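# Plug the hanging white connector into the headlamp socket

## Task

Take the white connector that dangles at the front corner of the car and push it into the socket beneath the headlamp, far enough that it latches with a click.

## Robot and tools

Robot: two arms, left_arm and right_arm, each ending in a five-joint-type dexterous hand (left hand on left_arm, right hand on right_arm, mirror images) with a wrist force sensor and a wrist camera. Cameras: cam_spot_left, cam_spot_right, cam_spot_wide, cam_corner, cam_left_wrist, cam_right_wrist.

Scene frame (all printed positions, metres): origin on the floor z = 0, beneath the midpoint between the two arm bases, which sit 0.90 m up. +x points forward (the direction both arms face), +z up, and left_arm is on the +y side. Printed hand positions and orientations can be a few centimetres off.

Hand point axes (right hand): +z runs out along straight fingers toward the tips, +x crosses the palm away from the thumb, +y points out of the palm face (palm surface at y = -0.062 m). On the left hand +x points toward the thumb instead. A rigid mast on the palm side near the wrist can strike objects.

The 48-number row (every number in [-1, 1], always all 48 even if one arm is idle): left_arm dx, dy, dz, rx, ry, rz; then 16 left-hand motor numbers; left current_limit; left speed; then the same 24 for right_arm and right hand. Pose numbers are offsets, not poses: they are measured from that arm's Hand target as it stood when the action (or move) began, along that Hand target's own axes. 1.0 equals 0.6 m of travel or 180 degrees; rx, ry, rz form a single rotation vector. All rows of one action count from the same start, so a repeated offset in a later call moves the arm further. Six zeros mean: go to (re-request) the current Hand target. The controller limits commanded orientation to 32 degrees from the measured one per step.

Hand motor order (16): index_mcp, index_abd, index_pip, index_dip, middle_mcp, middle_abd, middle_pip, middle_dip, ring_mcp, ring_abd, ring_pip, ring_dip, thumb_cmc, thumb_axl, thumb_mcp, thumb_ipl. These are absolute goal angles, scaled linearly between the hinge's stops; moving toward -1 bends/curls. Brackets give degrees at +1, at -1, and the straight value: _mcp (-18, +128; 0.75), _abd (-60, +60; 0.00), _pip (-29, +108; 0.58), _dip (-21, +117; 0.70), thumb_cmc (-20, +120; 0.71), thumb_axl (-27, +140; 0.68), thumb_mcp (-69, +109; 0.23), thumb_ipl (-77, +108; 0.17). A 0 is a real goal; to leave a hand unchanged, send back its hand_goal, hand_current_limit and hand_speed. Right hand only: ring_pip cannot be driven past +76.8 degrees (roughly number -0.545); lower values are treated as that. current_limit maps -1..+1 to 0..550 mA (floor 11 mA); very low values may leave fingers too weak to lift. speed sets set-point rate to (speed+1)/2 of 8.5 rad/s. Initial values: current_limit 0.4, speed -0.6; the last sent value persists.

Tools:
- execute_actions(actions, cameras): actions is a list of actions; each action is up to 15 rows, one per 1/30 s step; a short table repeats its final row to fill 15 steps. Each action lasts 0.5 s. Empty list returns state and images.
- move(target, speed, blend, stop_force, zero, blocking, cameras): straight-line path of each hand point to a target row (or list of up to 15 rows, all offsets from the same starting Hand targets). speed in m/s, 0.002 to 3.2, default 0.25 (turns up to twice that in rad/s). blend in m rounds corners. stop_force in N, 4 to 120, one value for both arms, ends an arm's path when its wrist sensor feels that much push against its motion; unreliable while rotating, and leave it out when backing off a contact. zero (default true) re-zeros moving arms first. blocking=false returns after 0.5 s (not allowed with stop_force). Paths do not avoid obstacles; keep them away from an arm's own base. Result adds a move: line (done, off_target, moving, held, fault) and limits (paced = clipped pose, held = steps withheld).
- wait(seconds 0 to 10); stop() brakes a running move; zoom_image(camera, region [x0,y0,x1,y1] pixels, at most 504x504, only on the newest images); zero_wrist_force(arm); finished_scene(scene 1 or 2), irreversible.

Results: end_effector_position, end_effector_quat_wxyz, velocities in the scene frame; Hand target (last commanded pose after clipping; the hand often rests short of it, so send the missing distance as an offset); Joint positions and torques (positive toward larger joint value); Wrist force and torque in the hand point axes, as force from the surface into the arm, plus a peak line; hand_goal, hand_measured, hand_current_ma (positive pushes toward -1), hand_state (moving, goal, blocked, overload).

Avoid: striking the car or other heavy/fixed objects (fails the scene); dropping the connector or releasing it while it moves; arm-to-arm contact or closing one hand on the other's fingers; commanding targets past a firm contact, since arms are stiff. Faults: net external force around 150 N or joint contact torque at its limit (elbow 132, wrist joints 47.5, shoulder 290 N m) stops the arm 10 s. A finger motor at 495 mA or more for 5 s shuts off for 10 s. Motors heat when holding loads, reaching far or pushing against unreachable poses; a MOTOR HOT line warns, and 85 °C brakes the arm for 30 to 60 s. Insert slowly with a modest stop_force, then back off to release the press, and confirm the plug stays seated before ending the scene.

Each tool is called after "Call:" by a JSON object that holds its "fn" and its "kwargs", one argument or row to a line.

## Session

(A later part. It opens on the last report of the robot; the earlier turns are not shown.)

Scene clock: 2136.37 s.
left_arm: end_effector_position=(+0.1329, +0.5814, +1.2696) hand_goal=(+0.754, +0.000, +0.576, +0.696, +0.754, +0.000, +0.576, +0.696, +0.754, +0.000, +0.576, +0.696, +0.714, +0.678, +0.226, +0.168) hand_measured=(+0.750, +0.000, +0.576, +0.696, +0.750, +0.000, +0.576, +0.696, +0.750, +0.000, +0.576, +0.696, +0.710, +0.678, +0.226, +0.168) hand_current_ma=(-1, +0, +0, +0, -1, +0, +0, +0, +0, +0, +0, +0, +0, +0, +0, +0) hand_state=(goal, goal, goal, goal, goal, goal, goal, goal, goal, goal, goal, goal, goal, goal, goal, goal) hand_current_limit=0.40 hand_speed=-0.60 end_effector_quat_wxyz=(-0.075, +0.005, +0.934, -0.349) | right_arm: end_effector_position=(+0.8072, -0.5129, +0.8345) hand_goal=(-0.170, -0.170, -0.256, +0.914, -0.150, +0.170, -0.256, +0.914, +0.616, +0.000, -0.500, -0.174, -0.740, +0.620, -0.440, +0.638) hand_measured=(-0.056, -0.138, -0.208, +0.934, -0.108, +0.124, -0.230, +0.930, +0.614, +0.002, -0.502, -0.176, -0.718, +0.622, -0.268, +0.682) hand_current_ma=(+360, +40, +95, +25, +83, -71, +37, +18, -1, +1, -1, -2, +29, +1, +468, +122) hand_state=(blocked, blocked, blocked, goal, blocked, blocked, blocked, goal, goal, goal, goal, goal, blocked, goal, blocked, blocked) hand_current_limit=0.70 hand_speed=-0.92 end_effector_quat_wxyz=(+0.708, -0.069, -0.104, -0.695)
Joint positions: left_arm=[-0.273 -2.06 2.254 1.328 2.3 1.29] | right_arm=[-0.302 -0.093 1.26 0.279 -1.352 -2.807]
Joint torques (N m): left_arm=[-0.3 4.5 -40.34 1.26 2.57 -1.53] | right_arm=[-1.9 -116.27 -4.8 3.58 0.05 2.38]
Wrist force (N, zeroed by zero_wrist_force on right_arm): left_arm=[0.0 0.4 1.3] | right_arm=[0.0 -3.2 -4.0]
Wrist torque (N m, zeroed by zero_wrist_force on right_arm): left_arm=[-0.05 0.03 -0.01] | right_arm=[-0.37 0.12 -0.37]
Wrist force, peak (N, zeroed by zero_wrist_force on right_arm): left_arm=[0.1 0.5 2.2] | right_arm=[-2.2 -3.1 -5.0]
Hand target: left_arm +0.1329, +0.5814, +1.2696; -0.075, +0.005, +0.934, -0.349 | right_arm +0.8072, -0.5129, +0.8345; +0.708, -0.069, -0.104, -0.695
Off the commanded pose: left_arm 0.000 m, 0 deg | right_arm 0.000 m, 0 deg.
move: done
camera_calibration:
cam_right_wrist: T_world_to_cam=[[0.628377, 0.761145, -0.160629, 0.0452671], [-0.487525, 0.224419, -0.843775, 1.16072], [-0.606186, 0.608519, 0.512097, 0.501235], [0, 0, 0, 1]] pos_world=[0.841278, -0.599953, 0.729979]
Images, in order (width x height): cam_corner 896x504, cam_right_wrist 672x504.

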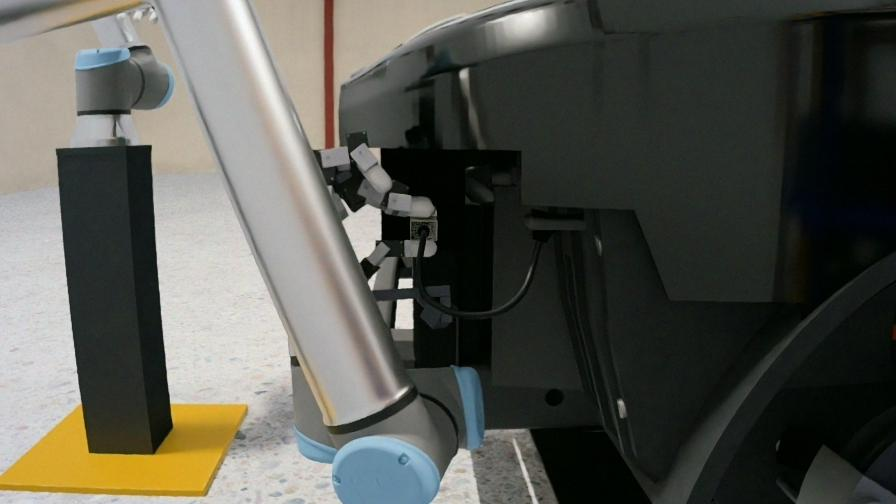

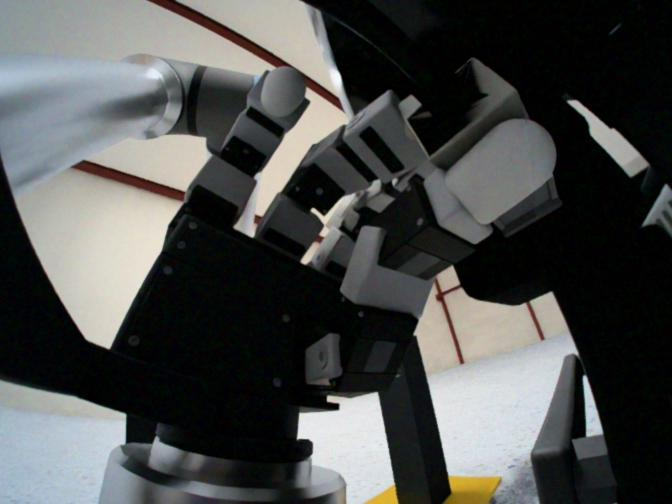

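Call:
{"fn": "move", "kwargs": {
  "target": [0,0,0,0,0,0,0.754,0,0.576,0.696,0.754,0,0.576,0.696,0.754,0,0.576,0.696,0.714,0.678,0.226,0.168,0.4,-0.6,-0.0049,0.0001,0.0012,0,0,0,-0.17,-0.17,-0.2555,0.913,-0.15,0.17,-0.2555,0.913,0.616,0,-0.5,-0.174,-0.74,0.62,-0.44,0.638,0.7,-0.92],
  "speed": 0.005,
  "stop_force": 10
}}

Call:
{"fn": "move", "kwargs": {
  "target": [0,0,0,0,0,0,0.754,0,0.576,0.696,0.754,0,0.576,0.696,0.754,0,0.576,0.696,0.714,0.678,0.226,0.168,0.4,-0.6,-0.0049,0.0001,0.0012,0,0,0,-0.17,-0.17,-0.2555,0.913,-0.15,0.17,-0.2555,0.913,0.616,0,-0.5,-0.174,-0.74,0.62,-0.44,0.638,0.7,-0.92],
  "speed": 0.005,
  "stop_force": 10,
  "zero": false,
  "cameras": ["cam_right_wrist","cam_corner"]
}}

Call:
{"fn": "zoom_image", "kwargs": {
  "camera": "cam_right_wrist",
  "region": [400, 50, 600, 250]
}}

Call:
{"fn": "zoom_image", "kwargs": {
  "camera": "cam_corner",
  "region": [385, 185, 465, 265]
}}

Scene clock: 2144.73 s.
left_arm: end_effector_position=(+0.1329, +0.5814, +1.2696) hand_goal=(+0.754, +0.000, +0.576, +0.696, +0.754, +0.000, +0.576, +0.696, +0.754, +0.000, +0.576, +0.696, +0.714, +0.678, +0.226, +0.168) hand_measured=(+0.750, +0.000, +0.576, +0.696, +0.750, +0.000, +0.576, +0.696, +0.750, +0.000, +0.576, +0.696, +0.710, +0.678, +0.226, +0.168) hand_current_ma=(-1, +0, +0, +0, -1, +0, +0, +0, +0, +0, +0, +0, +0, +0, +0, +0) hand_state=(goal, goal, goal, goal, goal, goal, goal, goal, goal, goal, goal, goal, goal, goal, goal, goal) hand_current_limit=0.40 hand_speed=-0.60 end_effector_quat_wxyz=(-0.075, +0.005, +0.934, -0.349) | right_arm: end_effector_position=(+0.8072, -0.5099, +0.8345) hand_goal=(-0.170, -0.170, -0.256, +0.914, -0.150, +0.170, -0.256, +0.914, +0.616, +0.000, -0.500, -0.174, -0.740, +0.620, -0.440, +0.638) hand_measured=(-0.056, -0.150, -0.206, +0.934, -0.108, +0.116, -0.230, +0.930, +0.614, +0.002, -0.502, -0.176, -0.720, +0.618, -0.268, +0.682) hand_current_ma=(+360, +21, +99, +25, +83, -91, +36, +18, -1, +1, -1, -2, +25, +0, +467, +122) hand_state=(blocked, goal, blocked, goal, blocked, blocked, blocked, goal, goal, goal, goal, goal, goal, goal, blocked, blocked) hand_current_limit=0.70 hand_speed=-0.92 end_effector_quat_wxyz=(+0.708, -0.069, -0.104, -0.695)
Joint positions: left_arm=[-0.273 -2.06 2.254 1.328 2.3 1.29] | right_arm=[-0.298 -0.093 1.26 0.28 -1.352 -2.811]
Joint torques (N m): left_arm=[1.84 3.91 -40.63 1.01 2.59 -1.67] | right_arm=[-2.94 -85.96 -1.37 5.44 3.33 1.83]
Wrist force (N, zeroed by zero_wrist_force on right_arm): left_arm=[0.2 0.3 1.9] | right_arm=[3.5 -2.7 -2.6]
Wrist torque (N m, zeroed by zero_wrist_force on right_arm): left_arm=[-0.13 0.02 0.01] | right_arm=[-0.27 0.04 -0.18]
Wrist force, peak (N, zeroed by zero_wrist_force on right_arm): left_arm=[0.1 0.2 2.2] | right_arm=[0.0 -3.2 -4.8]
Hand target: left_arm +0.1329, +0.5814, +1.2696; -0.075, +0.005, +0.934, -0.349 | right_arm +0.8072, -0.5099, +0.8345; +0.708, -0.069, -0.104, -0.695
Off the commanded pose: left_arm 0.000 m, 0 deg | right_arm 0.000 m, 0 deg.
move: done

Scene clock: 2145.93 s.
left_arm: end_effector_position=(+0.1329, +0.5814, +1.2696) hand_goal=(+0.754, +0.000, +0.576, +0.696, +0.754, +0.000, +0.576, +0.696, +0.754, +0.000, +0.576, +0.696, +0.714, +0.678, +0.226, +0.168) hand_measured=(+0.750, +0.000, +0.576, +0.696, +0.750, +0.000, +0.576, +0.696, +0.750, +0.000, +0.576, +0.696, +0.710, +0.678, +0.226, +0.168) hand_current_ma=(-1, +0, +0, +0, -1, +0, +0, +0, +0, +0, +0, +0, +0, +0, +0, +0) hand_state=(goal, goal, goal, goal, goal, goal, goal, goal, goal, goal, goal, goal, goal, goal, goal, goal) hand_current_limit=0.40 hand_speed=-0.60 end_effector_quat_wxyz=(-0.075, +0.005, +0.934, -0.349) | right_arm: end_effector_position=(+0.8072, -0.5068, +0.8345) hand_goal=(-0.170, -0.170, -0.256, +0.914, -0.150, +0.170, -0.256, +0.914, +0.616, +0.000, -0.500, -0.174, -0.740, +0.620, -0.440, +0.638) hand_measured=(-0.056, -0.156, -0.200, +0.936, -0.108, +0.110, -0.230, +0.930, +0.614, +0.002, -0.502, -0.176, -0.726, +0.618, -0.268, +0.682) hand_current_ma=(+360, +12, +116, +28, +83, -106, +36, +18, -1, +1, -1, -2, +15, -1, +468, +122) hand_state=(blocked, goal, blocked, blocked, blocked, blocked, blocked, goal, goal, goal, goal, goal, goal, goal, blocked, blocked) hand_current_limit=0.70 hand_speed=-0.92 end_effector_quat_wxyz=(+0.708, -0.069, -0.104, -0.695)
Joint positions: left_arm=[-0.273 -2.06 2.254 1.328 2.3 1.29] | right_arm=[-0.294 -0.093 1.26 0.28 -1.351 -2.815]
Joint torques (N m): left_arm=[1.09 4.75 -40.55 1.27 2.56 -1.59] | right_arm=[0.01 -83.74 -1.78 5.7 2.86 1.99]
Wrist force (N, zeroed by zero_wrist_force on right_arm): left_arm=[0.2 -0.1 1.7] | right_arm=[3.5 -2.6 -1.0]
Wrist torque (N m, zeroed by zero_wrist_force on right_arm): left_arm=[-0.16 0.02 0.02] | right_arm=[-0.24 0.02 -0.18]
Wrist force, peak (N, zeroed by zero_wrist_force on right_arm): left_arm=[0.2 0.3 2.2] | right_arm=[4.1 -3.0 -0.6]
Hand target: left_arm +0.1329, +0.5814, +1.2696; -0.075, +0.005, +0.934, -0.349 | right_arm +0.8072, -0.5069, +0.8345; +0.708, -0.069, -0.104, -0.695
Off the commanded pose: left_arm 0.000 m, 0 deg | right_arm 0.000 m, 0 deg.
move: done
camera_calibration:
cam_right_wrist: T_world_to_cam=[[0.62834, 0.761197, -0.160523, 0.0406084], [-0.487604, 0.224581, -0.843686, 1.15945], [-0.606161, 0.608393, 0.512276, 0.497295], [0, 0, 0, 1]] pos_world=[0.841278, -0.593853, 0.729979]
Images, in order (width x height): cam_corner 896x504, cam_right_wrist 672x504.

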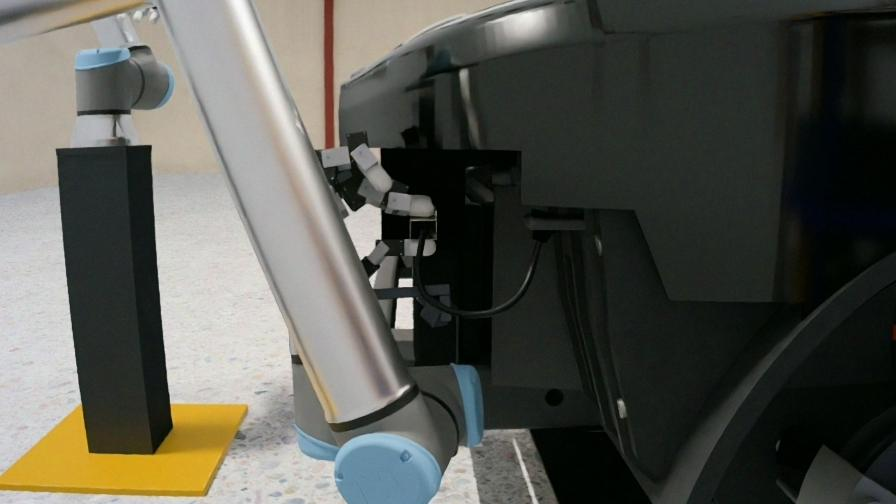

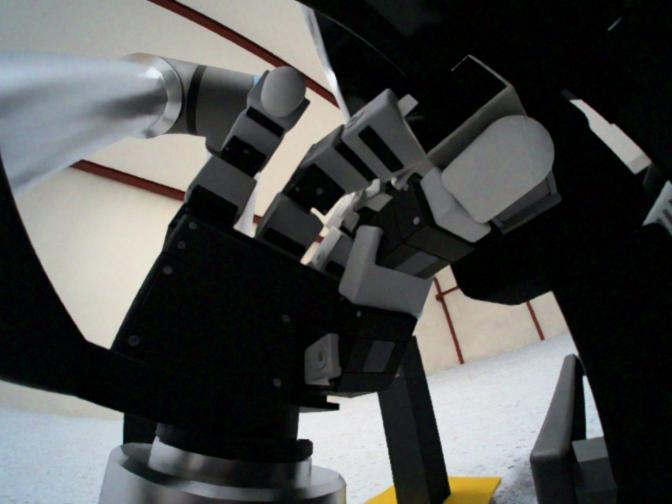

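Scaled by 2.520 from the camera's 672x504 image, which has a finer 960x720 frame.

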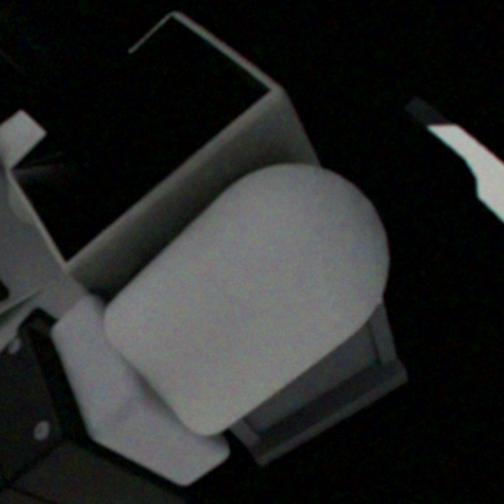

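Scaled by 6.300 from the camera's 896x504 image, which has a finer 1280x720 frame.

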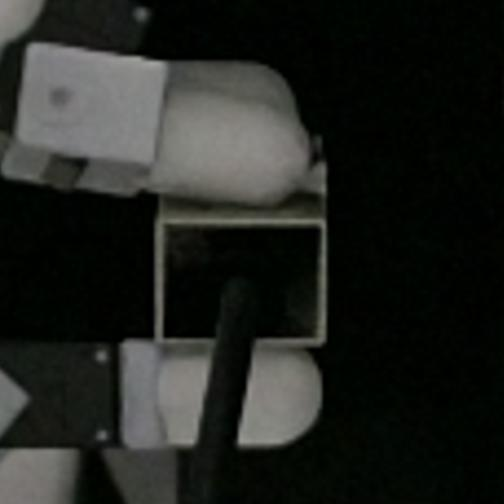

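Call:
{"fn": "move", "kwargs": {
  "target": [0,0,0,0,0,0,0.754,0,0.576,0.696,0.754,0,0.576,0.696,0.754,0,0.576,0.696,0.714,0.678,0.226,0.168,0.4,-0.6,0,0,0,0,0,0,-0.2,-0.17,-0.2555,0.913,-0.3,0.17,-0.2555,0.913,0.616,0,-0.5,-0.174,-0.74,0.62,-0.48,0.638,0.75,-0.92],
  "speed": 0.005
}}

Call:
{"fn": "move", "kwargs": {
  "target": [0,0,0,0,0,0,0.754,0,0.576,0.696,0.754,0,0.576,0.696,0.754,0,0.576,0.696,0.714,0.678,0.226,0.168,0.4,-0.6,-0.0065,0.0002,0.0016,0,0,0,-0.2,-0.17,-0.2555,0.913,-0.3,0.17,-0.2555,0.913,0.616,0,-0.5,-0.174,-0.74,0.62,-0.48,0.638,0.75,-0.92],
  "speed": 0.005,
  "stop_force": 12,
  "zero": false,
  "cameras": ["cam_right_wrist","cam_corner"]
}}

Call:
{"fn": "zoom_image", "kwargs": {
  "camera": "cam_right_wrist",
  "region": [400, 50, 600, 250]
}}

Call:
{"fn": "zoom_image", "kwargs": {
  "camera": "cam_corner",
  "region": [385, 185, 465, 265]
}}

Scene clock: 2175.27 s.
left_arm: end_effector_position=(+0.1329, +0.5814, +1.2696) hand_goal=(+0.754, +0.000, +0.576, +0.696, +0.754, +0.000, +0.576, +0.696, +0.754, +0.000, +0.576, +0.696, +0.714, +0.678, +0.226, +0.168) hand_measured=(+0.750, +0.000, +0.576, +0.696, +0.750, +0.000, +0.576, +0.696, +0.750, +0.000, +0.576, +0.696, +0.710, +0.678, +0.226, +0.168) hand_current_ma=(-1, +0, +0, +0, -1, +0, +0, +0, +0, +0, +0, +0, +0, +0, +0, +0) hand_state=(goal, goal, goal, goal, goal, goal, goal, goal, goal, goal, goal, goal, goal, goal, goal, goal) hand_current_limit=0.40 hand_speed=-0.60 end_effector_quat_wxyz=(-0.075, +0.005, +0.934, -0.349) | right_arm: end_effector_position=(+0.8072, -0.5069, +0.8345) hand_goal=(-0.200, -0.170, -0.256, +0.914, -0.300, +0.170, -0.256, +0.914, +0.616, +0.000, -0.500, -0.174, -0.740, +0.620, -0.480, +0.638) hand_measured=(-0.056, -0.156, -0.200, +0.936, -0.124, +0.110, -0.218, +0.932, +0.614, +0.002, -0.502, -0.176, -0.724, +0.618, -0.268, +0.686) hand_current_ma=(+481, +11, +116, +28, +481, -107, +65, +24, -1, +1, -1, -2, +18, -1, +481, +142) hand_state=(blocked, goal, blocked, blocked, blocked, blocked, blocked, goal, goal, goal, goal, goal, goal, goal, blocked, blocked) hand_current_limit=0.75 hand_speed=-0.92 end_effector_quat_wxyz=(+0.708, -0.069, -0.104, -0.695)
Joint positions: left_arm=[-0.273 -2.06 2.254 1.328 2.3 1.29] | right_arm=[-0.294 -0.093 1.26 0.28 -1.351 -2.815]
Joint torques (N m): left_arm=[-0.18 3.61 -40.37 1.21 2.63 -1.64] | right_arm=[-9.63 -84.43 -8.01 3.15 0.99 4.23]
Wrist force (N, zeroed by zero_wrist_force on right_arm): left_arm=[-0.2 0.0 2.0] | right_arm=[2.2 -2.9 0.2]
Wrist torque (N m, zeroed by zero_wrist_force on right_arm): left_arm=[-0.17 0.07 -0.02] | right_arm=[-0.19 0.10 -0.18]
Wrist force, peak (N, zeroed by zero_wrist_force on right_arm): left_arm=[0.2 0.4 2.2] | right_arm=[3.8 -3.1 -0.9]
Hand target: left_arm +0.1329, +0.5814, +1.2696; -0.075, +0.005, +0.934, -0.349 | right_arm +0.8072, -0.5069, +0.8345; +0.708, -0.069, -0.104, -0.695
Off the commanded pose: left_arm 0.000 m, 0 deg | right_arm 0.000 m, 0 deg.
move: done

Scene clock: 2176.67 s.
left_arm: end_effector_position=(+0.1329, +0.5814, +1.2696) hand_goal=(+0.754, +0.000, +0.576, +0.696, +0.754, +0.000, +0.576, +0.696, +0.754, +0.000, +0.576, +0.696, +0.714, +0.678, +0.226, +0.168) hand_measured=(+0.750, +0.000, +0.576, +0.696, +0.750, +0.000, +0.576, +0.696, +0.750, +0.000, +0.576, +0.696, +0.710, +0.678, +0.226, +0.168) hand_current_ma=(-1, +0, +0, +0, -1, +0, +0, +0, +0, +0, +0, +0, +0, +0, +0, +0) hand_state=(goal, goal, goal, goal, goal, goal, goal, goal, goal, goal, goal, goal, goal, goal, goal, goal) hand_current_limit=0.40 hand_speed=-0.60 end_effector_quat_wxyz=(-0.075, +0.005, +0.934, -0.349) | right_arm: end_effector_position=(+0.8072, -0.5028, +0.8345) hand_goal=(-0.200, -0.170, -0.256, +0.914, -0.300, +0.170, -0.256, +0.914, +0.616, +0.000, -0.500, -0.174, -0.740, +0.620, -0.480, +0.638) hand_measured=(-0.056, -0.168, -0.198, +0.936, -0.130, +0.098, -0.216, +0.936, +0.614, +0.002, -0.502, -0.176, -0.744, +0.612, -0.268, +0.696) hand_current_ma=(+481, +0, +120, +28, +481, -138, +68, +31, -1, +1, -1, -2, -3, -9, +481, +186) hand_state=(blocked, goal, blocked, blocked, blocked, blocked, blocked, blocked, goal, goal, goal, goal, goal, goal, blocked, blocked) hand_current_limit=0.75 hand_speed=-0.92 end_effector_quat_wxyz=(+0.708, -0.069, -0.104, -0.695)
Joint positions: left_arm=[-0.273 -2.06 2.254 1.328 2.3 1.29] | right_arm=[-0.289 -0.093 1.26 0.281 -1.351 -2.821]
Joint torques (N m): left_arm=[2.16 4.61 -40.85 1.19 2.67 -1.46] | right_arm=[0.26 -84.98 -1.17 5.55 3.7 2.05]
Wrist force (N, zeroed by zero_wrist_force on right_arm): left_arm=[0.3 0.1 1.5] | right_arm=[6.1 -3.1 -2.0]
Wrist torque (N m, zeroed by zero_wrist_force on right_arm): left_arm=[-0.11 -0.01 0.03] | right_arm=[-0.28 -0.08 -0.30]
Wrist force, peak (N, zeroed by zero_wrist_force on right_arm): left_arm=[-0.1 0.3 2.2] | right_arm=[6.2 -3.2 -1.5]
Hand target: left_arm +0.1329, +0.5814, +1.2696; -0.075, +0.005, +0.934, -0.349 | right_arm +0.8072, -0.5029, +0.8345; +0.708, -0.069, -0.104, -0.695
Off the commanded pose: left_arm 0.000 m, 0 deg | right_arm 0.000 m, 0 deg.
move: done
camera_calibration:
cam_right_wrist: T_world_to_cam=[[0.62834, 0.761197, -0.160523, 0.0375476], [-0.487604, 0.224581, -0.843686, 1.15847], [-0.606161, 0.608393, 0.512276, 0.494912], [0, 0, 0, 1]] pos_world=[0.841278, -0.589853, 0.729879]
Images, in order (width x height): cam_corner 896x504, cam_right_wrist 672x504.

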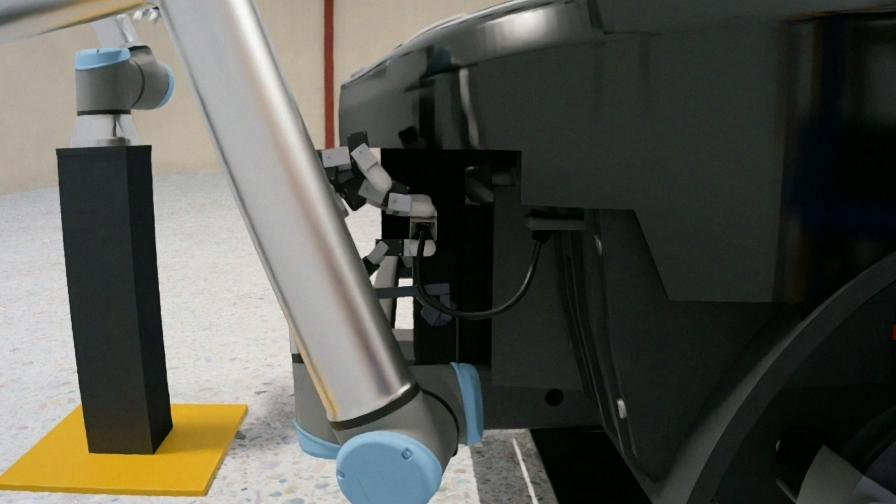

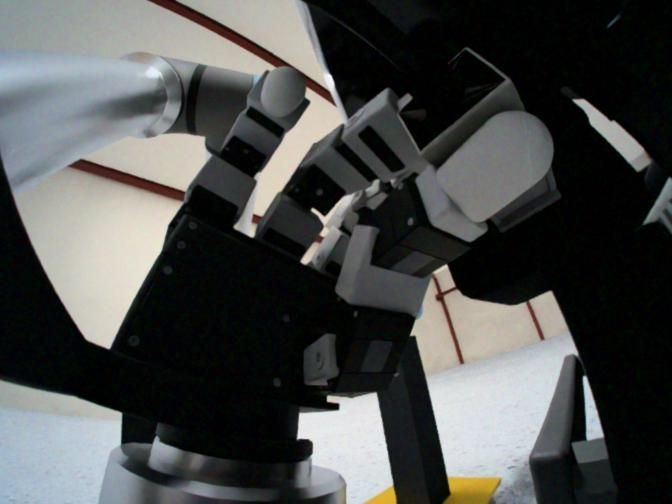

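Scaled by 2.520 from the camera's 672x504 image, which has a finer 960x720 frame.

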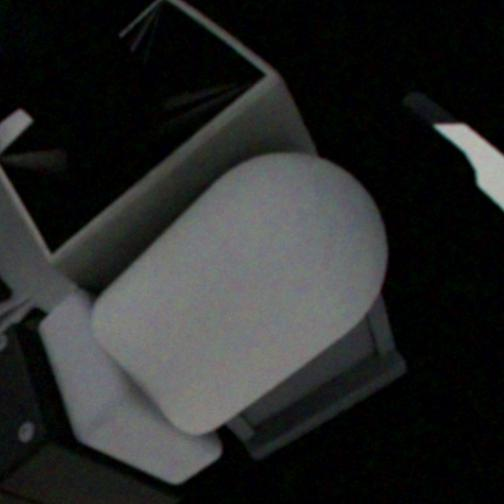

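Scaled by 6.300 from the camera's 896x504 image, which has a finer 1280x720 frame.

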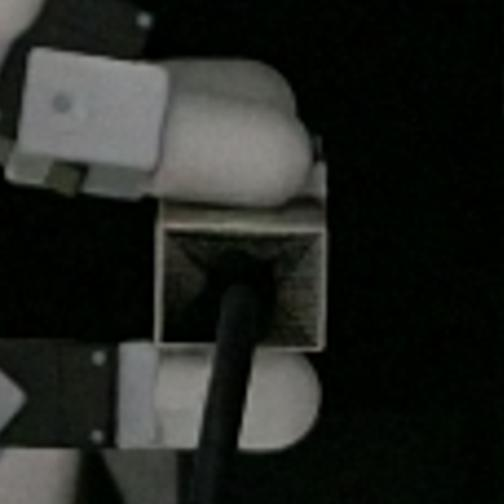

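Call:
{"fn": "move", "kwargs": {
  "target": [
    [0,0,0,0,0,0,0.754,0,0.576,0.696,0.754,0,0.576,0.696,0.754,0,0.576,0.696,0.714,0.678,0.226,0.168,0.4,-0.6,0,0,0,0,0,0,-0.05,-0.133,-0.2555,0.913,-0.05,0.133,-0.2555,0.913,0.616,0,-0.5,-0.174,-0.665,0.678,-0.33,0.638,0.7,-0.92],
    [0,0,0,0,0,0,0.754,0,0.576,0.696,0.754,0,0.576,0.696,0.754,0,0.576,0.696,0.714,0.678,0.226,0.168,0.4,-0.6,0,0,0,0,0,0,0.1,-0.133,-0.2555,0.913,0.1,0.133,-0.2555,0.913,0.616,0,-0.5,-0.174,-0.665,0.678,-0.18,0.638,0.7,-0.9],
    [0,0,0,0,0,0,0.754,0,0.576,0.696,0.754,0,0.576,0.696,0.754,0,0.576,0.696,0.714,0.678,0.226,0.168,0.4,-0.6,0,0,0,0,0,0,0.3,-0.133,-0.2555,0.913,0.3,0.133,-0.2555,0.913,0.616,0,-0.5,-0.174,-0.665,0.678,0.05,0.638,0.7,-0.7]
  ],
  "speed": 0.02,
  "cameras": ["cam_right_wrist","cam_corner"]
}}

Call:
{"fn": "zoom_image", "kwargs": {
  "camera": "cam_right_wrist",
  "region": [400, 50, 600, 250]
}}

Call:
{"fn": "zoom_image", "kwargs": {
  "camera": "cam_corner",
  "region": [385, 185, 465, 265]
}}

Scene clock: 2189.07 s.
left_arm: end_effector_position=(+0.1329, +0.5814, +1.2696) hand_goal=(+0.754, +0.000, +0.576, +0.696, +0.754, +0.000, +0.576, +0.696, +0.754, +0.000, +0.576, +0.696, +0.714, +0.678, +0.226, +0.168) hand_measured=(+0.750, +0.000, +0.576, +0.696, +0.750, +0.000, +0.576, +0.696, +0.750, +0.000, +0.576, +0.696, +0.710, +0.678, +0.226, +0.168) hand_current_ma=(-1, +0, +0, +0, -1, +0, +0, +0, +0, +0, +0, +0, +0, +0, +0, +0) hand_state=(goal, goal, goal, goal, goal, goal, goal, goal, goal, goal, goal, goal, goal, goal, goal, goal) hand_current_limit=0.40 hand_speed=-0.60 end_effector_quat_wxyz=(-0.075, +0.005, +0.934, -0.349) | right_arm: end_effector_position=(+0.8072, -0.5029, +0.8345) hand_goal=(+0.300, -0.132, -0.256, +0.914, +0.300, +0.134, -0.256, +0.914, +0.616, +0.000, -0.500, -0.174, -0.664, +0.678, +0.050, +0.638) hand_measured=(+0.240, -0.144, -0.262, +0.916, +0.234, +0.112, -0.278, +0.910, +0.614, +0.002, -0.502, -0.176, -0.664, +0.676, +0.052, +0.642) hand_current_ma=(-141, -9, -4, +1, -160, -25, -28, -2, -1, +1, -1, -2, +0, -1, +1, +4) hand_state=(blocked, goal, goal, goal, blocked, blocked, blocked, goal, goal, goal, goal, goal, goal, goal, goal, goal) hand_current_limit=0.70 hand_speed=-0.70 end_effector_quat_wxyz=(+0.708, -0.069, -0.104, -0.695)
Joint positions: left_arm=[-0.273 -2.06 2.254 1.328 2.3 1.29] | right_arm=[-0.289 -0.093 1.26 0.281 -1.351 -2.821]
Joint torques (N m): left_arm=[1.94 4.21 -41.09 1.23 2.54 -1.69] | right_arm=[-7.89 -88.83 -5.75 3.3 1.44 1.02]
Wrist force (N, zeroed by zero_wrist_force on right_arm): left_arm=[0.3 -0.1 1.6] | right_arm=[3.2 0.3 -5.4]
Wrist torque (N m, zeroed by zero_wrist_force on right_arm): left_arm=[-0.15 0.00 0.02] | right_arm=[-0.12 0.03 -0.10]
Wrist force, peak (N, zeroed by zero_wrist_force on right_arm): left_arm=[-0.1 0.3 2.2] | right_arm=[6.4 -3.1 -1.8]
Hand target: left_arm +0.1329, +0.5814, +1.2696; -0.075, +0.005, +0.934, -0.349 | right_arm +0.8072, -0.5029, +0.8345; +0.708, -0.069, -0.104, -0.695
Off the commanded pose: left_arm 0.000 m, 0 deg | right_arm 0.000 m, 0 deg.
move: done
camera_calibration:
cam_right_wrist: T_world_to_cam=[[0.62834, 0.761197, -0.160523, 0.0375476], [-0.487604, 0.224581, -0.843686, 1.15847], [-0.606161, 0.608393, 0.512276, 0.494912], [0, 0, 0, 1]] pos_world=[0.841278, -0.589853, 0.729879]
Images, in order (width x height): cam_corner 896x504, cam_right_wrist 672x504.

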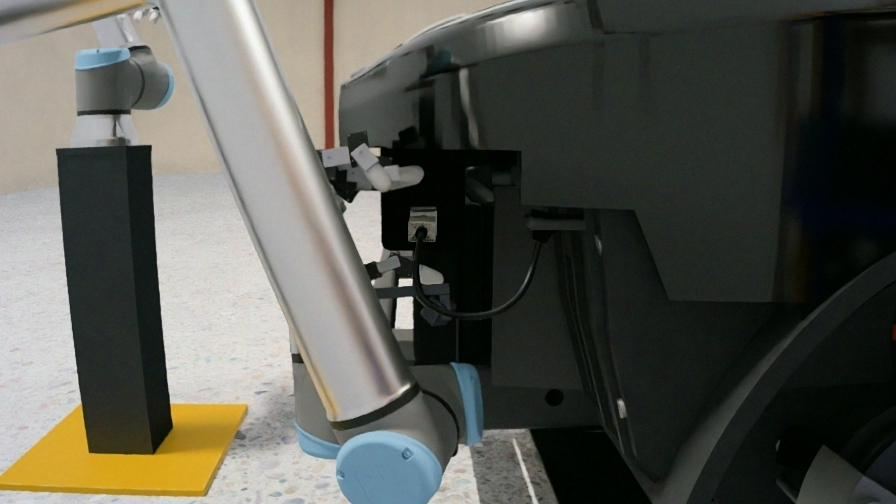

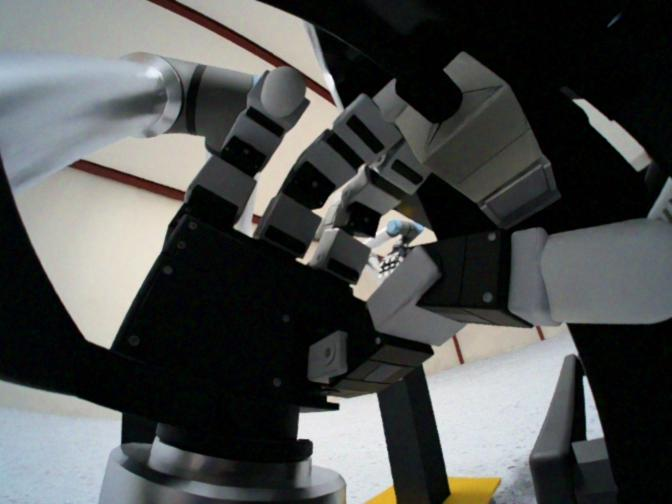

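Scaled by 2.520 from the camera's 672x504 image, which has a finer 960x720 frame.

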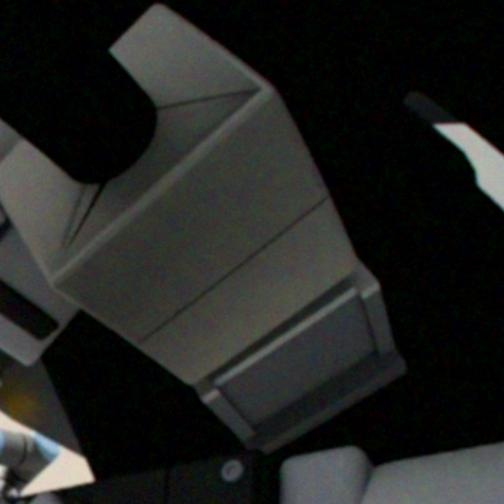

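Scaled by 6.300 from the camera's 896x504 image, which has a finer 1280x720 frame.

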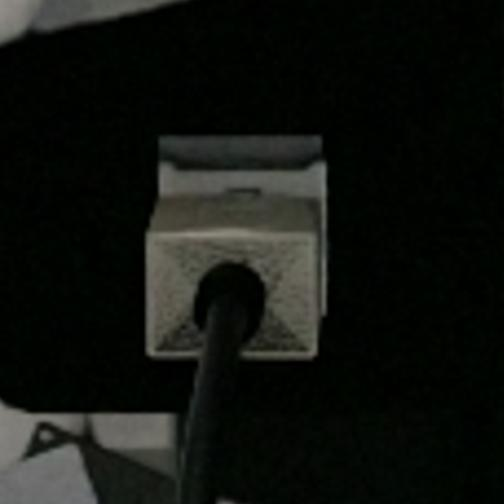

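Call:
{"fn": "move", "kwargs": {
  "target": [0,0,0,0,0,0,0.754,0,0.576,0.696,0.754,0,0.576,0.696,0.754,0,0.576,0.696,0.714,0.678,0.226,0.168,0.4,-0.6,0,0,0,0,0,0,0.18,-0.133,-0.2555,0.913,0.18,0.133,-0.2555,0.913,0.616,0,-0.5,-0.174,-0.665,0.678,0.05,0.638,0.7,-0.7],
  "speed": 0.02
}}

Call:
{"fn": "move", "kwargs": {
  "target": [
    [0,0,0,0,0,0,0.754,0,0.576,0.696,0.754,0,0.576,0.696,0.754,0,0.576,0.696,0.714,0.678,0.226,0.168,0.4,-0.6,0.0162,-0.0004,-0.0041,0,0,0,0.18,-0.133,-0.2555,0.913,0.18,0.133,-0.2555,0.913,0.616,0,-0.5,-0.174,-0.665,0.678,0.05,0.638,0.7,-0.7],
    [0,0,0,0,0,0,0.754,0,0.576,0.696,0.754,0,0.576,0.696,0.754,0,0.576,0.696,0.714,0.678,0.226,0.168,0.4,-0.6,0.0150,-0.1003,0.0012,0,0,0,0.18,-0.133,-0.2555,0.913,0.18,0.133,-0.2555,0.913,0.616,0,-0.5,-0.174,-0.665,0.678,0.05,0.638,0.7,-0.7]
  ],
  "speed": [0.05,0.08],
  "blend": 0.002,
  "cameras": ["cam_spot_right","cam_corner"]
}}

Call:
{"fn": "zoom_image", "kwargs": {
  "camera": "cam_spot_right",
  "region": [420, 230, 470, 270]
}}

Call:
{"fn": "zoom_image", "kwargs": {
  "camera": "cam_corner",
  "region": [385, 185, 465, 265]
}}

Scene clock: 2196.33 s.
left_arm: end_effector_position=(+0.1329, +0.5814, +1.2696) hand_goal=(+0.754, +0.000, +0.576, +0.696, +0.754, +0.000, +0.576, +0.696, +0.754, +0.000, +0.576, +0.696, +0.714, +0.678, +0.226, +0.168) hand_measured=(+0.750, +0.000, +0.576, +0.696, +0.750, +0.000, +0.576, +0.696, +0.750, +0.000, +0.576, +0.696, +0.710, +0.678, +0.226, +0.168) hand_current_ma=(-1, +0, +0, +0, -1, +0, +0, +0, +0, +0, +0, +0, +0, +0, +0, +0) hand_state=(goal, goal, goal, goal, goal, goal, goal, goal, goal, goal, goal, goal, goal, goal, goal, goal) hand_current_limit=0.40 hand_speed=-0.60 end_effector_quat_wxyz=(-0.075, +0.005, +0.934, -0.349) | right_arm: end_effector_position=(+0.8072, -0.5029, +0.8345) hand_goal=(+0.180, -0.132, -0.256, +0.914, +0.180, +0.134, -0.256, +0.914, +0.616, +0.000, -0.500, -0.174, -0.664, +0.678, +0.050, +0.638) hand_measured=(+0.180, -0.128, -0.260, +0.916, +0.172, +0.118, -0.268, +0.910, +0.614, +0.002, -0.502, -0.176, -0.664, +0.676, +0.052, +0.642) hand_current_ma=(+0, +1, -2, +1, -6, -14, -13, -2, -1, +1, -1, -2, +0, -1, +1, +4) hand_state=(goal, goal, goal, goal, goal, goal, goal, goal, goal, goal, goal, goal, goal, goal, goal, goal) hand_current_limit=0.70 hand_speed=-0.70 end_effector_quat_wxyz=(+0.708, -0.069, -0.104, -0.695)
Joint positions: left_arm=[-0.273 -2.06 2.254 1.328 2.3 1.29] | right_arm=[-0.289 -0.093 1.26 0.281 -1.351 -2.821]
Joint torques (N m): left_arm=[1.37 4.39 -40.54 1.24 2.53 -1.55] | right_arm=[-8.91 -93.15 -9.38 3.15 1.12 -2.41]
Wrist force (N, zeroed by zero_wrist_force on right_arm): left_arm=[0.1 0.2 1.6] | right_arm=[-1.8 -0.6 -2.0]
Wrist torque (N m, zeroed by zero_wrist_force on right_arm): left_arm=[-0.11 0.02 0.00] | right_arm=[-0.13 -0.08 -0.06]
Wrist force, peak (N, zeroed by zero_wrist_force on right_arm): left_arm=[0.3 0.5 2.2] | right_arm=[3.5 0.4 -5.6]
Hand target: left_arm +0.1329, +0.5814, +1.2696; -0.075, +0.005, +0.934, -0.349 | right_arm +0.8072, -0.5029, +0.8345; +0.708, -0.069, -0.104, -0.695
Off the commanded pose: left_arm 0.000 m, 0 deg | right_arm 0.000 m, 0 deg.
move: done

Scene clock: 2197.70 s.
left_arm: end_effector_position=(+0.1329, +0.5814, +1.2696) hand_goal=(+0.754, +0.000, +0.576, +0.696, +0.754, +0.000, +0.576, +0.696, +0.754, +0.000, +0.576, +0.696, +0.714, +0.678, +0.226, +0.168) hand_measured=(+0.750, +0.000, +0.576, +0.696, +0.750, +0.000, +0.576, +0.696, +0.750, +0.000, +0.576, +0.696, +0.710, +0.678, +0.226, +0.168) hand_current_ma=(-1, +0, +0, +0, -1, +0, +0, +0, +0, +0, +0, +0, +0, +0, +0, +0) hand_state=(goal, goal, goal, goal, goal, goal, goal, goal, goal, goal, goal, goal, goal, goal, goal, goal) hand_current_limit=0.40 hand_speed=-0.60 end_effector_quat_wxyz=(-0.075, +0.005, +0.934, -0.349) | right_arm: end_effector_position=(+0.7472, -0.5130, +0.8347) hand_goal=(+0.180, -0.132, -0.256, +0.914, +0.180, +0.134, -0.256, +0.914, +0.616, +0.000, -0.500, -0.174, -0.664, +0.678, +0.050, +0.638) hand_measured=(+0.180, -0.128, -0.260, +0.916, +0.172, +0.118, -0.268, +0.910, +0.614, +0.002, -0.502, -0.176, -0.664, +0.676, +0.052, +0.642) hand_current_ma=(+0, +1, -2, +1, -6, -14, -12, -2, -1, +1, -1, -2, +0, -1, +1, +4) hand_state=(goal, goal, goal, goal, goal, goal, goal, goal, goal, goal, goal, goal, goal, goal, goal, goal) hand_current_limit=0.70 hand_speed=-0.70 end_effector_quat_wxyz=(+0.708, -0.069, -0.104, -0.695)
Joint positions: left_arm=[-0.273 -2.06 2.254 1.328 2.3 1.29] | right_arm=[-0.33 -0.13 1.407 0.163 -1.356 -2.779]
Joint torques (N m): left_arm=[0.8 5.32 -40.22 1.18 2.48 -1.72] | right_arm=[14.62 -80.95 -12.18 3.95 -0.42 -2.75]
Wrist force (N, zeroed by zero_wrist_force on right_arm): left_arm=[0.1 0.2 1.8] | right_arm=[-2.2 -1.4 -1.9]
Wrist torque (N m, zeroed by zero_wrist_force on right_arm): left_arm=[-0.12 0.02 0.00] | right_arm=[-0.19 -0.02 -0.36]
Wrist force, peak (N, zeroed by zero_wrist_force on right_arm): left_arm=[0.3 0.2 2.1] | right_arm=[-2.2 -2.0 -2.3]
Hand target: left_arm +0.1329, +0.5814, +1.2696; -0.075, +0.005, +0.934, -0.349 | right_arm +0.7472, -0.5129, +0.8345; +0.708, -0.069, -0.104, -0.695
Off the commanded pose: left_arm 0.000 m, 0 deg | right_arm 0.000 m, 0 deg.
move: done
Images, in order (width x height): cam_spot_right 896x504, cam_corner 896x504.

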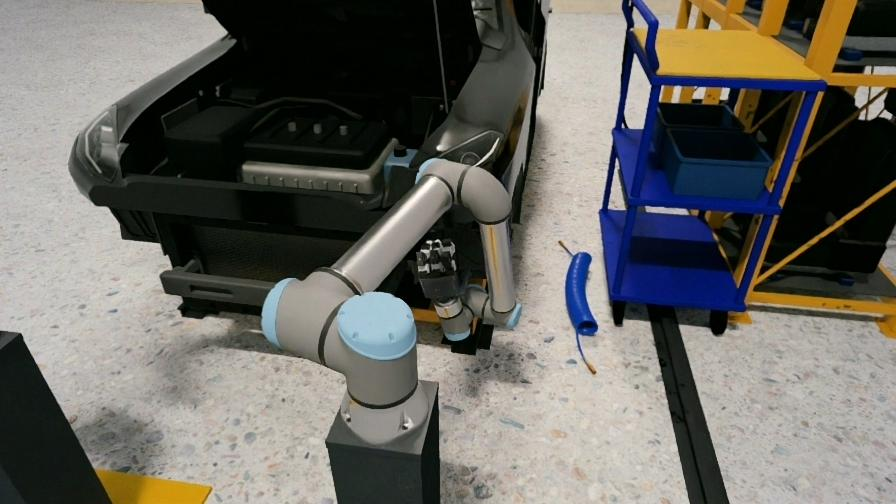

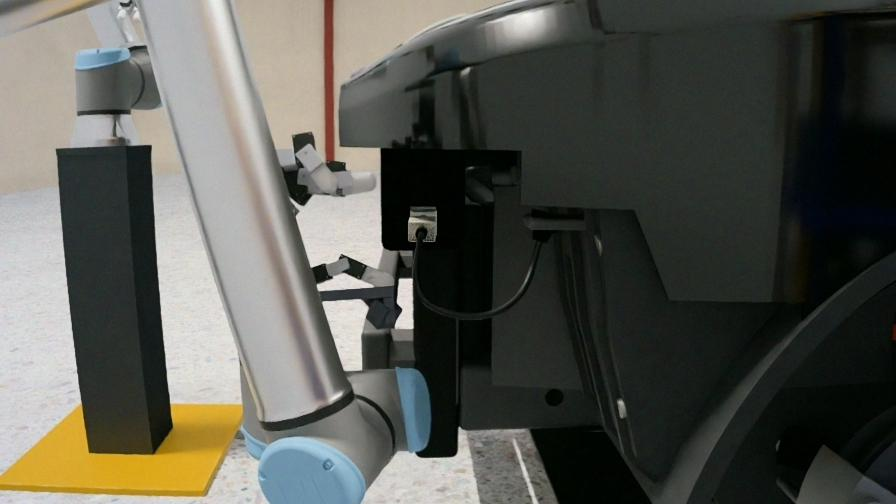

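Scaled by 10.080 from the camera's 896x504 image, which has a finer 1280x720 frame.

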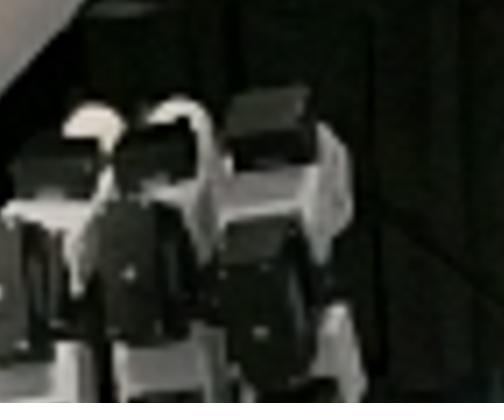

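Scaled by 6.300 from the camera's 896x504 image, which has a finer 1280x720 frame.

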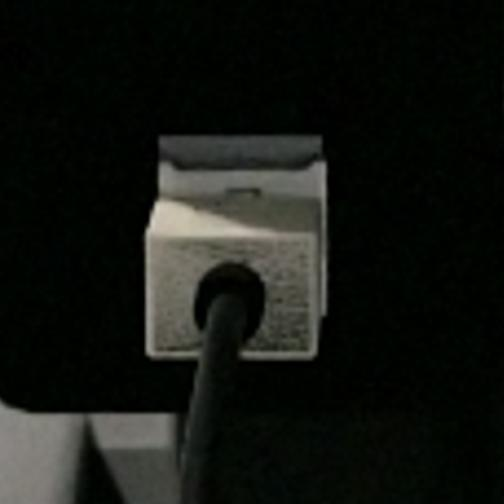

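Call:
{"fn": "move", "kwargs": {
  "target": [0,0,0,0,0,0,0.754,0,0.576,0.696,0.754,0,0.576,0.696,0.754,0,0.576,0.696,0.714,0.678,0.226,0.168,0.4,-0.6,0.4015,-0.0295,-0.1597,-0.0028,0.0159,-0.0127,0.18,-0.133,-0.2555,0.913,0.18,0.133,-0.2555,0.913,0.616,0,-0.5,-0.174,-0.665,0.678,0.05,0.638,0.7,-0.7],
  "speed": 0.2
}}

Scene clock: 2225.07 s.
left_arm: end_effector_position=(+0.1329, +0.5814, +1.2696) hand_goal=(+0.754, +0.000, +0.576, +0.696, +0.754, +0.000, +0.576, +0.696, +0.754, +0.000, +0.576, +0.696, +0.714, +0.678, +0.226, +0.168) hand_measured=(+0.750, +0.000, +0.576, +0.696, +0.750, +0.000, +0.576, +0.696, +0.750, +0.000, +0.576, +0.696, +0.710, +0.678, +0.226, +0.168) hand_current_ma=(-1, +0, +0, +0, -1, +0, +0, +0, +0, +0, +0, +0, +0, +0, +0, +0) hand_state=(goal, goal, goal, goal, goal, goal, goal, goal, goal, goal, goal, goal, goal, goal, goal, goal) hand_current_limit=0.40 hand_speed=-0.60 end_effector_quat_wxyz=(-0.075, +0.005, +0.934, -0.349) | right_arm: end_effector_position=(+0.7373, -0.7701, +0.7995) hand_goal=(+0.180, -0.132, -0.256, +0.914, +0.180, +0.134, -0.256, +0.914, +0.616, +0.000, -0.500, -0.174, -0.664, +0.678, +0.050, +0.638) hand_measured=(+0.180, -0.128, -0.260, +0.916, +0.172, +0.120, -0.268, +0.910, +0.614, +0.002, -0.502, -0.176, -0.664, +0.676, +0.052, +0.642) hand_current_ma=(+0, +2, -2, +1, -7, -13, -12, -2, -1, +1, -1, -2, +0, -1, +1, +4) hand_state=(goal, goal, goal, goal, goal, goal, goal, goal, goal, goal, goal, goal, goal, goal, goal, goal) hand_current_limit=0.70 hand_speed=-0.70 end_effector_quat_wxyz=(+0.696, -0.053, -0.085, -0.711)
Joint positions: left_arm=[-0.273 -2.06 2.254 1.328 2.3 1.29] | right_arm=[-0.655 -0.046 1.245 0.218 -1.443 -2.498]
Joint torques (N m): left_arm=[0.12 4.6 -41.5 1.17 2.48 -1.59] | right_arm=[-9.06 -118.92 -5.21 2.71 2.07 -1.2]
Wrist force (N, zeroed by zero_wrist_force on right_arm): left_arm=[-0.2 0.5 1.4] | right_arm=[-2.2 -0.6 -2.0]
Wrist torque (N m, zeroed by zero_wrist_force on right_arm): left_arm=[-0.05 0.06 -0.03] | right_arm=[-0.05 -0.06 -0.09]
Wrist force, peak (N, zeroed by zero_wrist_force on right_arm): left_arm=[0.4 0.6 2.1] | right_arm=[-4.9 -1.1 -1.0]
Hand target: left_arm +0.1329, +0.5814, +1.2696; -0.075, +0.005, +0.934, -0.349 | right_arm +0.7373, -0.7702, +0.7996; +0.696, -0.053, -0.085, -0.711
Off the commanded pose: left_arm 0.000 m, 0 deg | right_arm 0.000 m, 0 deg.
move: done

Call:
{"fn": "move", "kwargs": {
  "target": [
    [0,0,0,0,0,0,0.754,0,0.576,0.696,0.754,0,0.576,0.696,0.754,0,0.576,0.696,0.714,0.678,0.226,0.168,0.4,-0.6,0.1470,0.0967,-0.1017,-0.0156,-0.4448,0.0094,0.18,-0.133,-0.2555,0.913,0.18,0.133,-0.2555,0.913,0.616,0,-0.5,-0.174,-0.665,0.678,0.05,0.638,0.7,-0.7],
    [0,0,0,0,0,0,0.754,0,0.576,0.696,0.754,0,0.576,0.696,0.754,0,0.576,0.696,0.714,0.678,0.226,0.168,0.4,-0.6,0.1470,0.0967,-0.1017,-0.3574,-0.3331,0.4181,0.75,-0.09,0.577,0.696,0.75,0.09,0.577,0.696,-0.52,0,-0.535,-0.3,0.714,0.678,0.226,0.168,0.9,-0.5]
  ],
  "speed": 0.25,
  "blend": 0.01
}}

Scene clock: 2236.30 s.
left_arm: end_effector_position=(+0.1329, +0.5814, +1.2696) hand_goal=(+0.754, +0.000, +0.576, +0.696, +0.754, +0.000, +0.576, +0.696, +0.754, +0.000, +0.576, +0.696, +0.714, +0.678, +0.226, +0.168) hand_measured=(+0.750, +0.000, +0.576, +0.696, +0.750, +0.000, +0.576, +0.696, +0.750, +0.000, +0.576, +0.696, +0.710, +0.678, +0.226, +0.168) hand_current_ma=(-1, +0, +0, +0, -1, +0, +0, +0, +0, +0, +0, +0, +0, +0, +0, +0) hand_state=(goal, goal, goal, goal, goal, goal, goal, goal, goal, goal, goal, goal, goal, goal, goal, goal) hand_current_limit=0.40 hand_speed=-0.60 end_effector_quat_wxyz=(-0.075, +0.005, +0.934, -0.349) | right_arm: end_effector_position=(+0.7957, -0.8695, +0.7596) hand_goal=(+0.750, -0.090, +0.578, +0.696, +0.750, +0.090, +0.578, +0.696, -0.520, +0.000, -0.534, -0.300, +0.714, +0.678, +0.226, +0.168) hand_measured=(+0.724, -0.092, +0.570, +0.698, +0.730, +0.092, +0.570, +0.698, -0.516, +0.002, -0.530, -0.296, +0.694, +0.676, +0.224, +0.170) hand_current_ma=(-39, +0, -6, +1, -26, +1, -8, +1, +3, +1, +2, +2, -26, -1, -2, +1) hand_state=(blocked, goal, goal, goal, goal, goal, goal, goal, goal, goal, goal, goal, goal, goal, goal, goal) hand_current_limit=0.90 hand_speed=-0.50 end_effector_quat_wxyz=(+0.700, -0.714, +0.013, -0.012)
Joint positions: left_arm=[-0.273 -2.06 2.254 1.328 2.3 1.29] | right_arm=[-0.786 -0.466 1.209 -0.774 -0.751 0.024]
Joint torques (N m): left_arm=[0.29 4.97 -40.68 1.25 2.61 -1.69] | right_arm=[-13.33 -130.88 -18.53 -1.02 -2.08 3.71]
Wrist force (N, zeroed by zero_wrist_force on right_arm): left_arm=[0.0 0.3 2.2] | right_arm=[-0.7 -0.6 1.1]
Wrist torque (N m, zeroed by zero_wrist_force on right_arm): left_arm=[-0.14 0.05 -0.02] | right_arm=[-0.03 -0.49 -0.06]
Wrist force, peak (N, zeroed by zero_wrist_force on right_arm): left_arm=[0.2 0.5 2.4] | right_arm=[-3.3 -1.0 -1.2]
Hand target: left_arm +0.1329, +0.5814, +1.2696; -0.075, +0.005, +0.934, -0.349 | right_arm +0.7957, -0.8695, +0.7596; +0.700, -0.714, +0.013, -0.012
Off the commanded pose: left_arm 0.000 m, 0 deg | right_arm 0.000 m, 0 deg.
move: done

Call:
{"fn": "move", "kwargs": {
  "target": [0,0,0,0,0,0,0.754,0,0.576,0.696,0.754,0,0.576,0.696,0.754,0,0.576,0.696,0.714,0.678,0.226,0.168,0.4,-0.6,0.0675,0.0512,0.2862,0.0064,-0.0108,0,0.75,-0.09,0.577,0.696,0.75,0.09,0.577,0.696,-0.52,0,-0.535,-0.3,0.714,0.678,0.226,0.168,0.9,-0.5],
  "speed": 0.12,
  "cameras": ["cam_spot_right","cam_corner","cam_right_wrist"]
}}

Call:
{"fn": "zoom_image", "kwargs": {
  "camera": "cam_spot_right",
  "region": [420, 230, 470, 270]
}}

Call:
{"fn": "zoom_image", "kwargs": {
  "camera": "cam_corner",
  "region": [385, 185, 465, 265]
}}

Scene clock: 2249.60 s.
left_arm: end_effector_position=(+0.1329, +0.5814, +1.2696) hand_goal=(+0.754, +0.000, +0.576, +0.696, +0.754, +0.000, +0.576, +0.696, +0.754, +0.000, +0.576, +0.696, +0.714, +0.678, +0.226, +0.168) hand_measured=(+0.750, +0.000, +0.576, +0.696, +0.750, +0.000, +0.576, +0.696, +0.750, +0.000, +0.576, +0.696, +0.710, +0.678, +0.226, +0.168) hand_current_ma=(-1, +0, +0, +0, -1, +0, +0, +0, +0, +0, +0, +0, +0, +0, +0, +0) hand_state=(goal, goal, goal, goal, goal, goal, goal, goal, goal, goal, goal, goal, goal, goal, goal, goal) hand_current_limit=0.40 hand_speed=-0.60 end_effector_quat_wxyz=(-0.075, +0.005, +0.934, -0.349) | right_arm: end_effector_position=(+0.8420, -0.6999, +0.7250) hand_goal=(+0.750, -0.090, +0.578, +0.696, +0.750, +0.090, +0.578, +0.696, -0.520, +0.000, -0.534, -0.300, +0.714, +0.678, +0.226, +0.168) hand_measured=(+0.738, -0.082, +0.576, +0.698, +0.730, +0.092, +0.570, +0.698, -0.518, +0.002, -0.530, -0.296, +0.694, +0.676, +0.224, +0.170) hand_current_ma=(-14, +5, -1, +1, -26, +1, -8, +1, +1, +1, +2, +2, -26, -1, -1, +1) hand_state=(goal, goal, goal, goal, goal, goal, goal, goal, goal, goal, goal, goal, goal, goal, goal, goal) hand_current_limit=0.90 hand_speed=-0.50 end_effector_quat_wxyz=(+0.707, -0.707, +0.001, +0.000)
Joint positions: left_arm=[-0.273 -2.06 2.254 1.328 2.3 1.29] | right_arm=[-0.614 -0.459 1.289 -0.832 -0.613 0.003]
Joint torques (N m): left_arm=[0.59 5.34 -40.98 1.22 2.45 -1.67] | right_arm=[-12.69 -119.19 -38.36 2.58 -2.03 2.34]
Wrist force (N, zeroed by zero_wrist_force on right_arm): left_arm=[-0.1 0.7 1.8] | right_arm=[-0.5 -1.6 0.7]
Wrist torque (N m, zeroed by zero_wrist_force on right_arm): left_arm=[-0.06 0.05 -0.03] | right_arm=[-0.20 -0.49 -0.03]
Wrist force, peak (N, zeroed by zero_wrist_force on right_arm): left_arm=[0.0 0.5 2.2] | right_arm=[-0.6 -2.0 1.4]
Hand target: left_arm +0.1329, +0.5814, +1.2696; -0.075, +0.005, +0.934, -0.349 | right_arm +0.8421, -0.7000, +0.7252; +0.707, -0.707, +0.001, +0.000
Off the commanded pose: left_arm 0.000 m, 0 deg | right_arm 0.000 m, 0 deg.
move: done
camera_calibration:
cam_right_wrist: T_world_to_cam=[[-0.771243, -0.002218, -0.636537, 1.13734], [-0.42922, -0.73664, 0.52262, -0.585168], [-0.470058, 0.676282, 0.567176, 0.58504], [0, 0, 0, 1]] pos_world=[0.900999, -0.824188, 0.697956]
Images, in order (width x height): cam_spot_right 896x504, cam_corner 896x504, cam_right_wrist 672x504.

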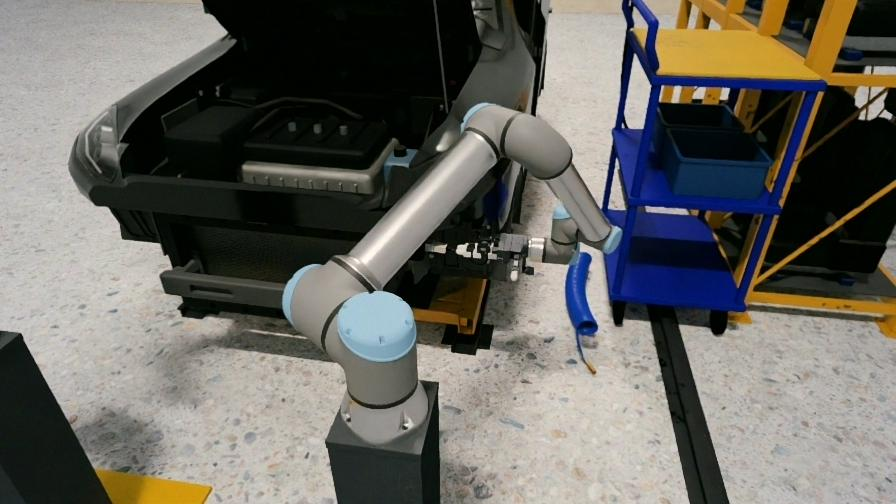

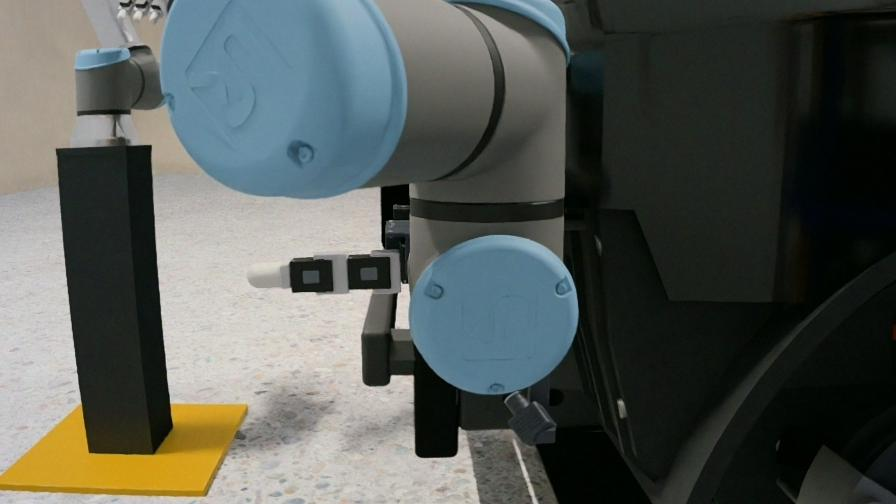

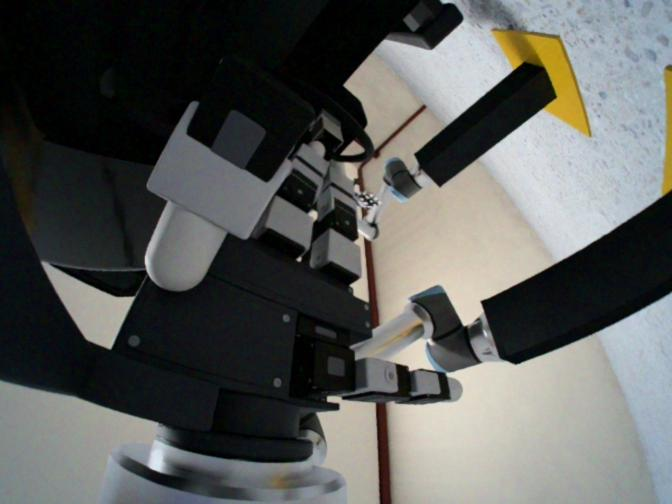

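Scaled by 10.080 from the camera's 896x504 image, which has a finer 1280x720 frame.

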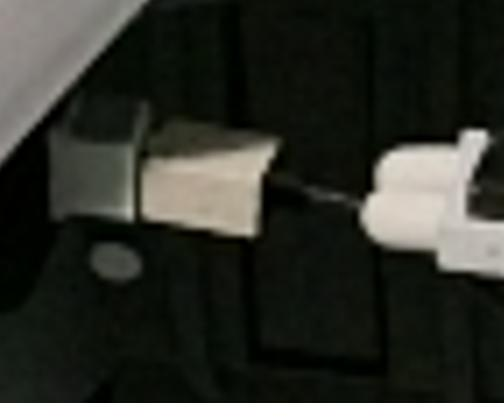

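Scaled by 6.300 from the camera's 896x504 image, which has a finer 1280x720 frame.

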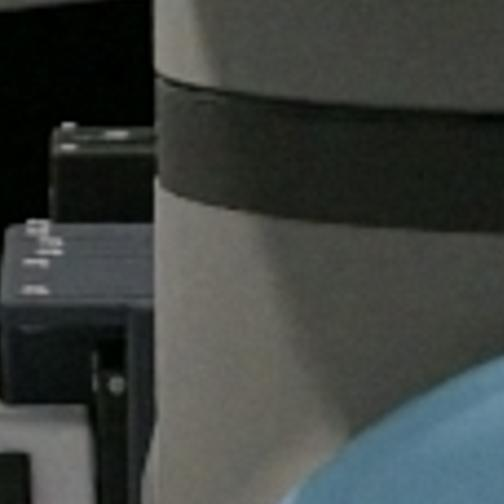

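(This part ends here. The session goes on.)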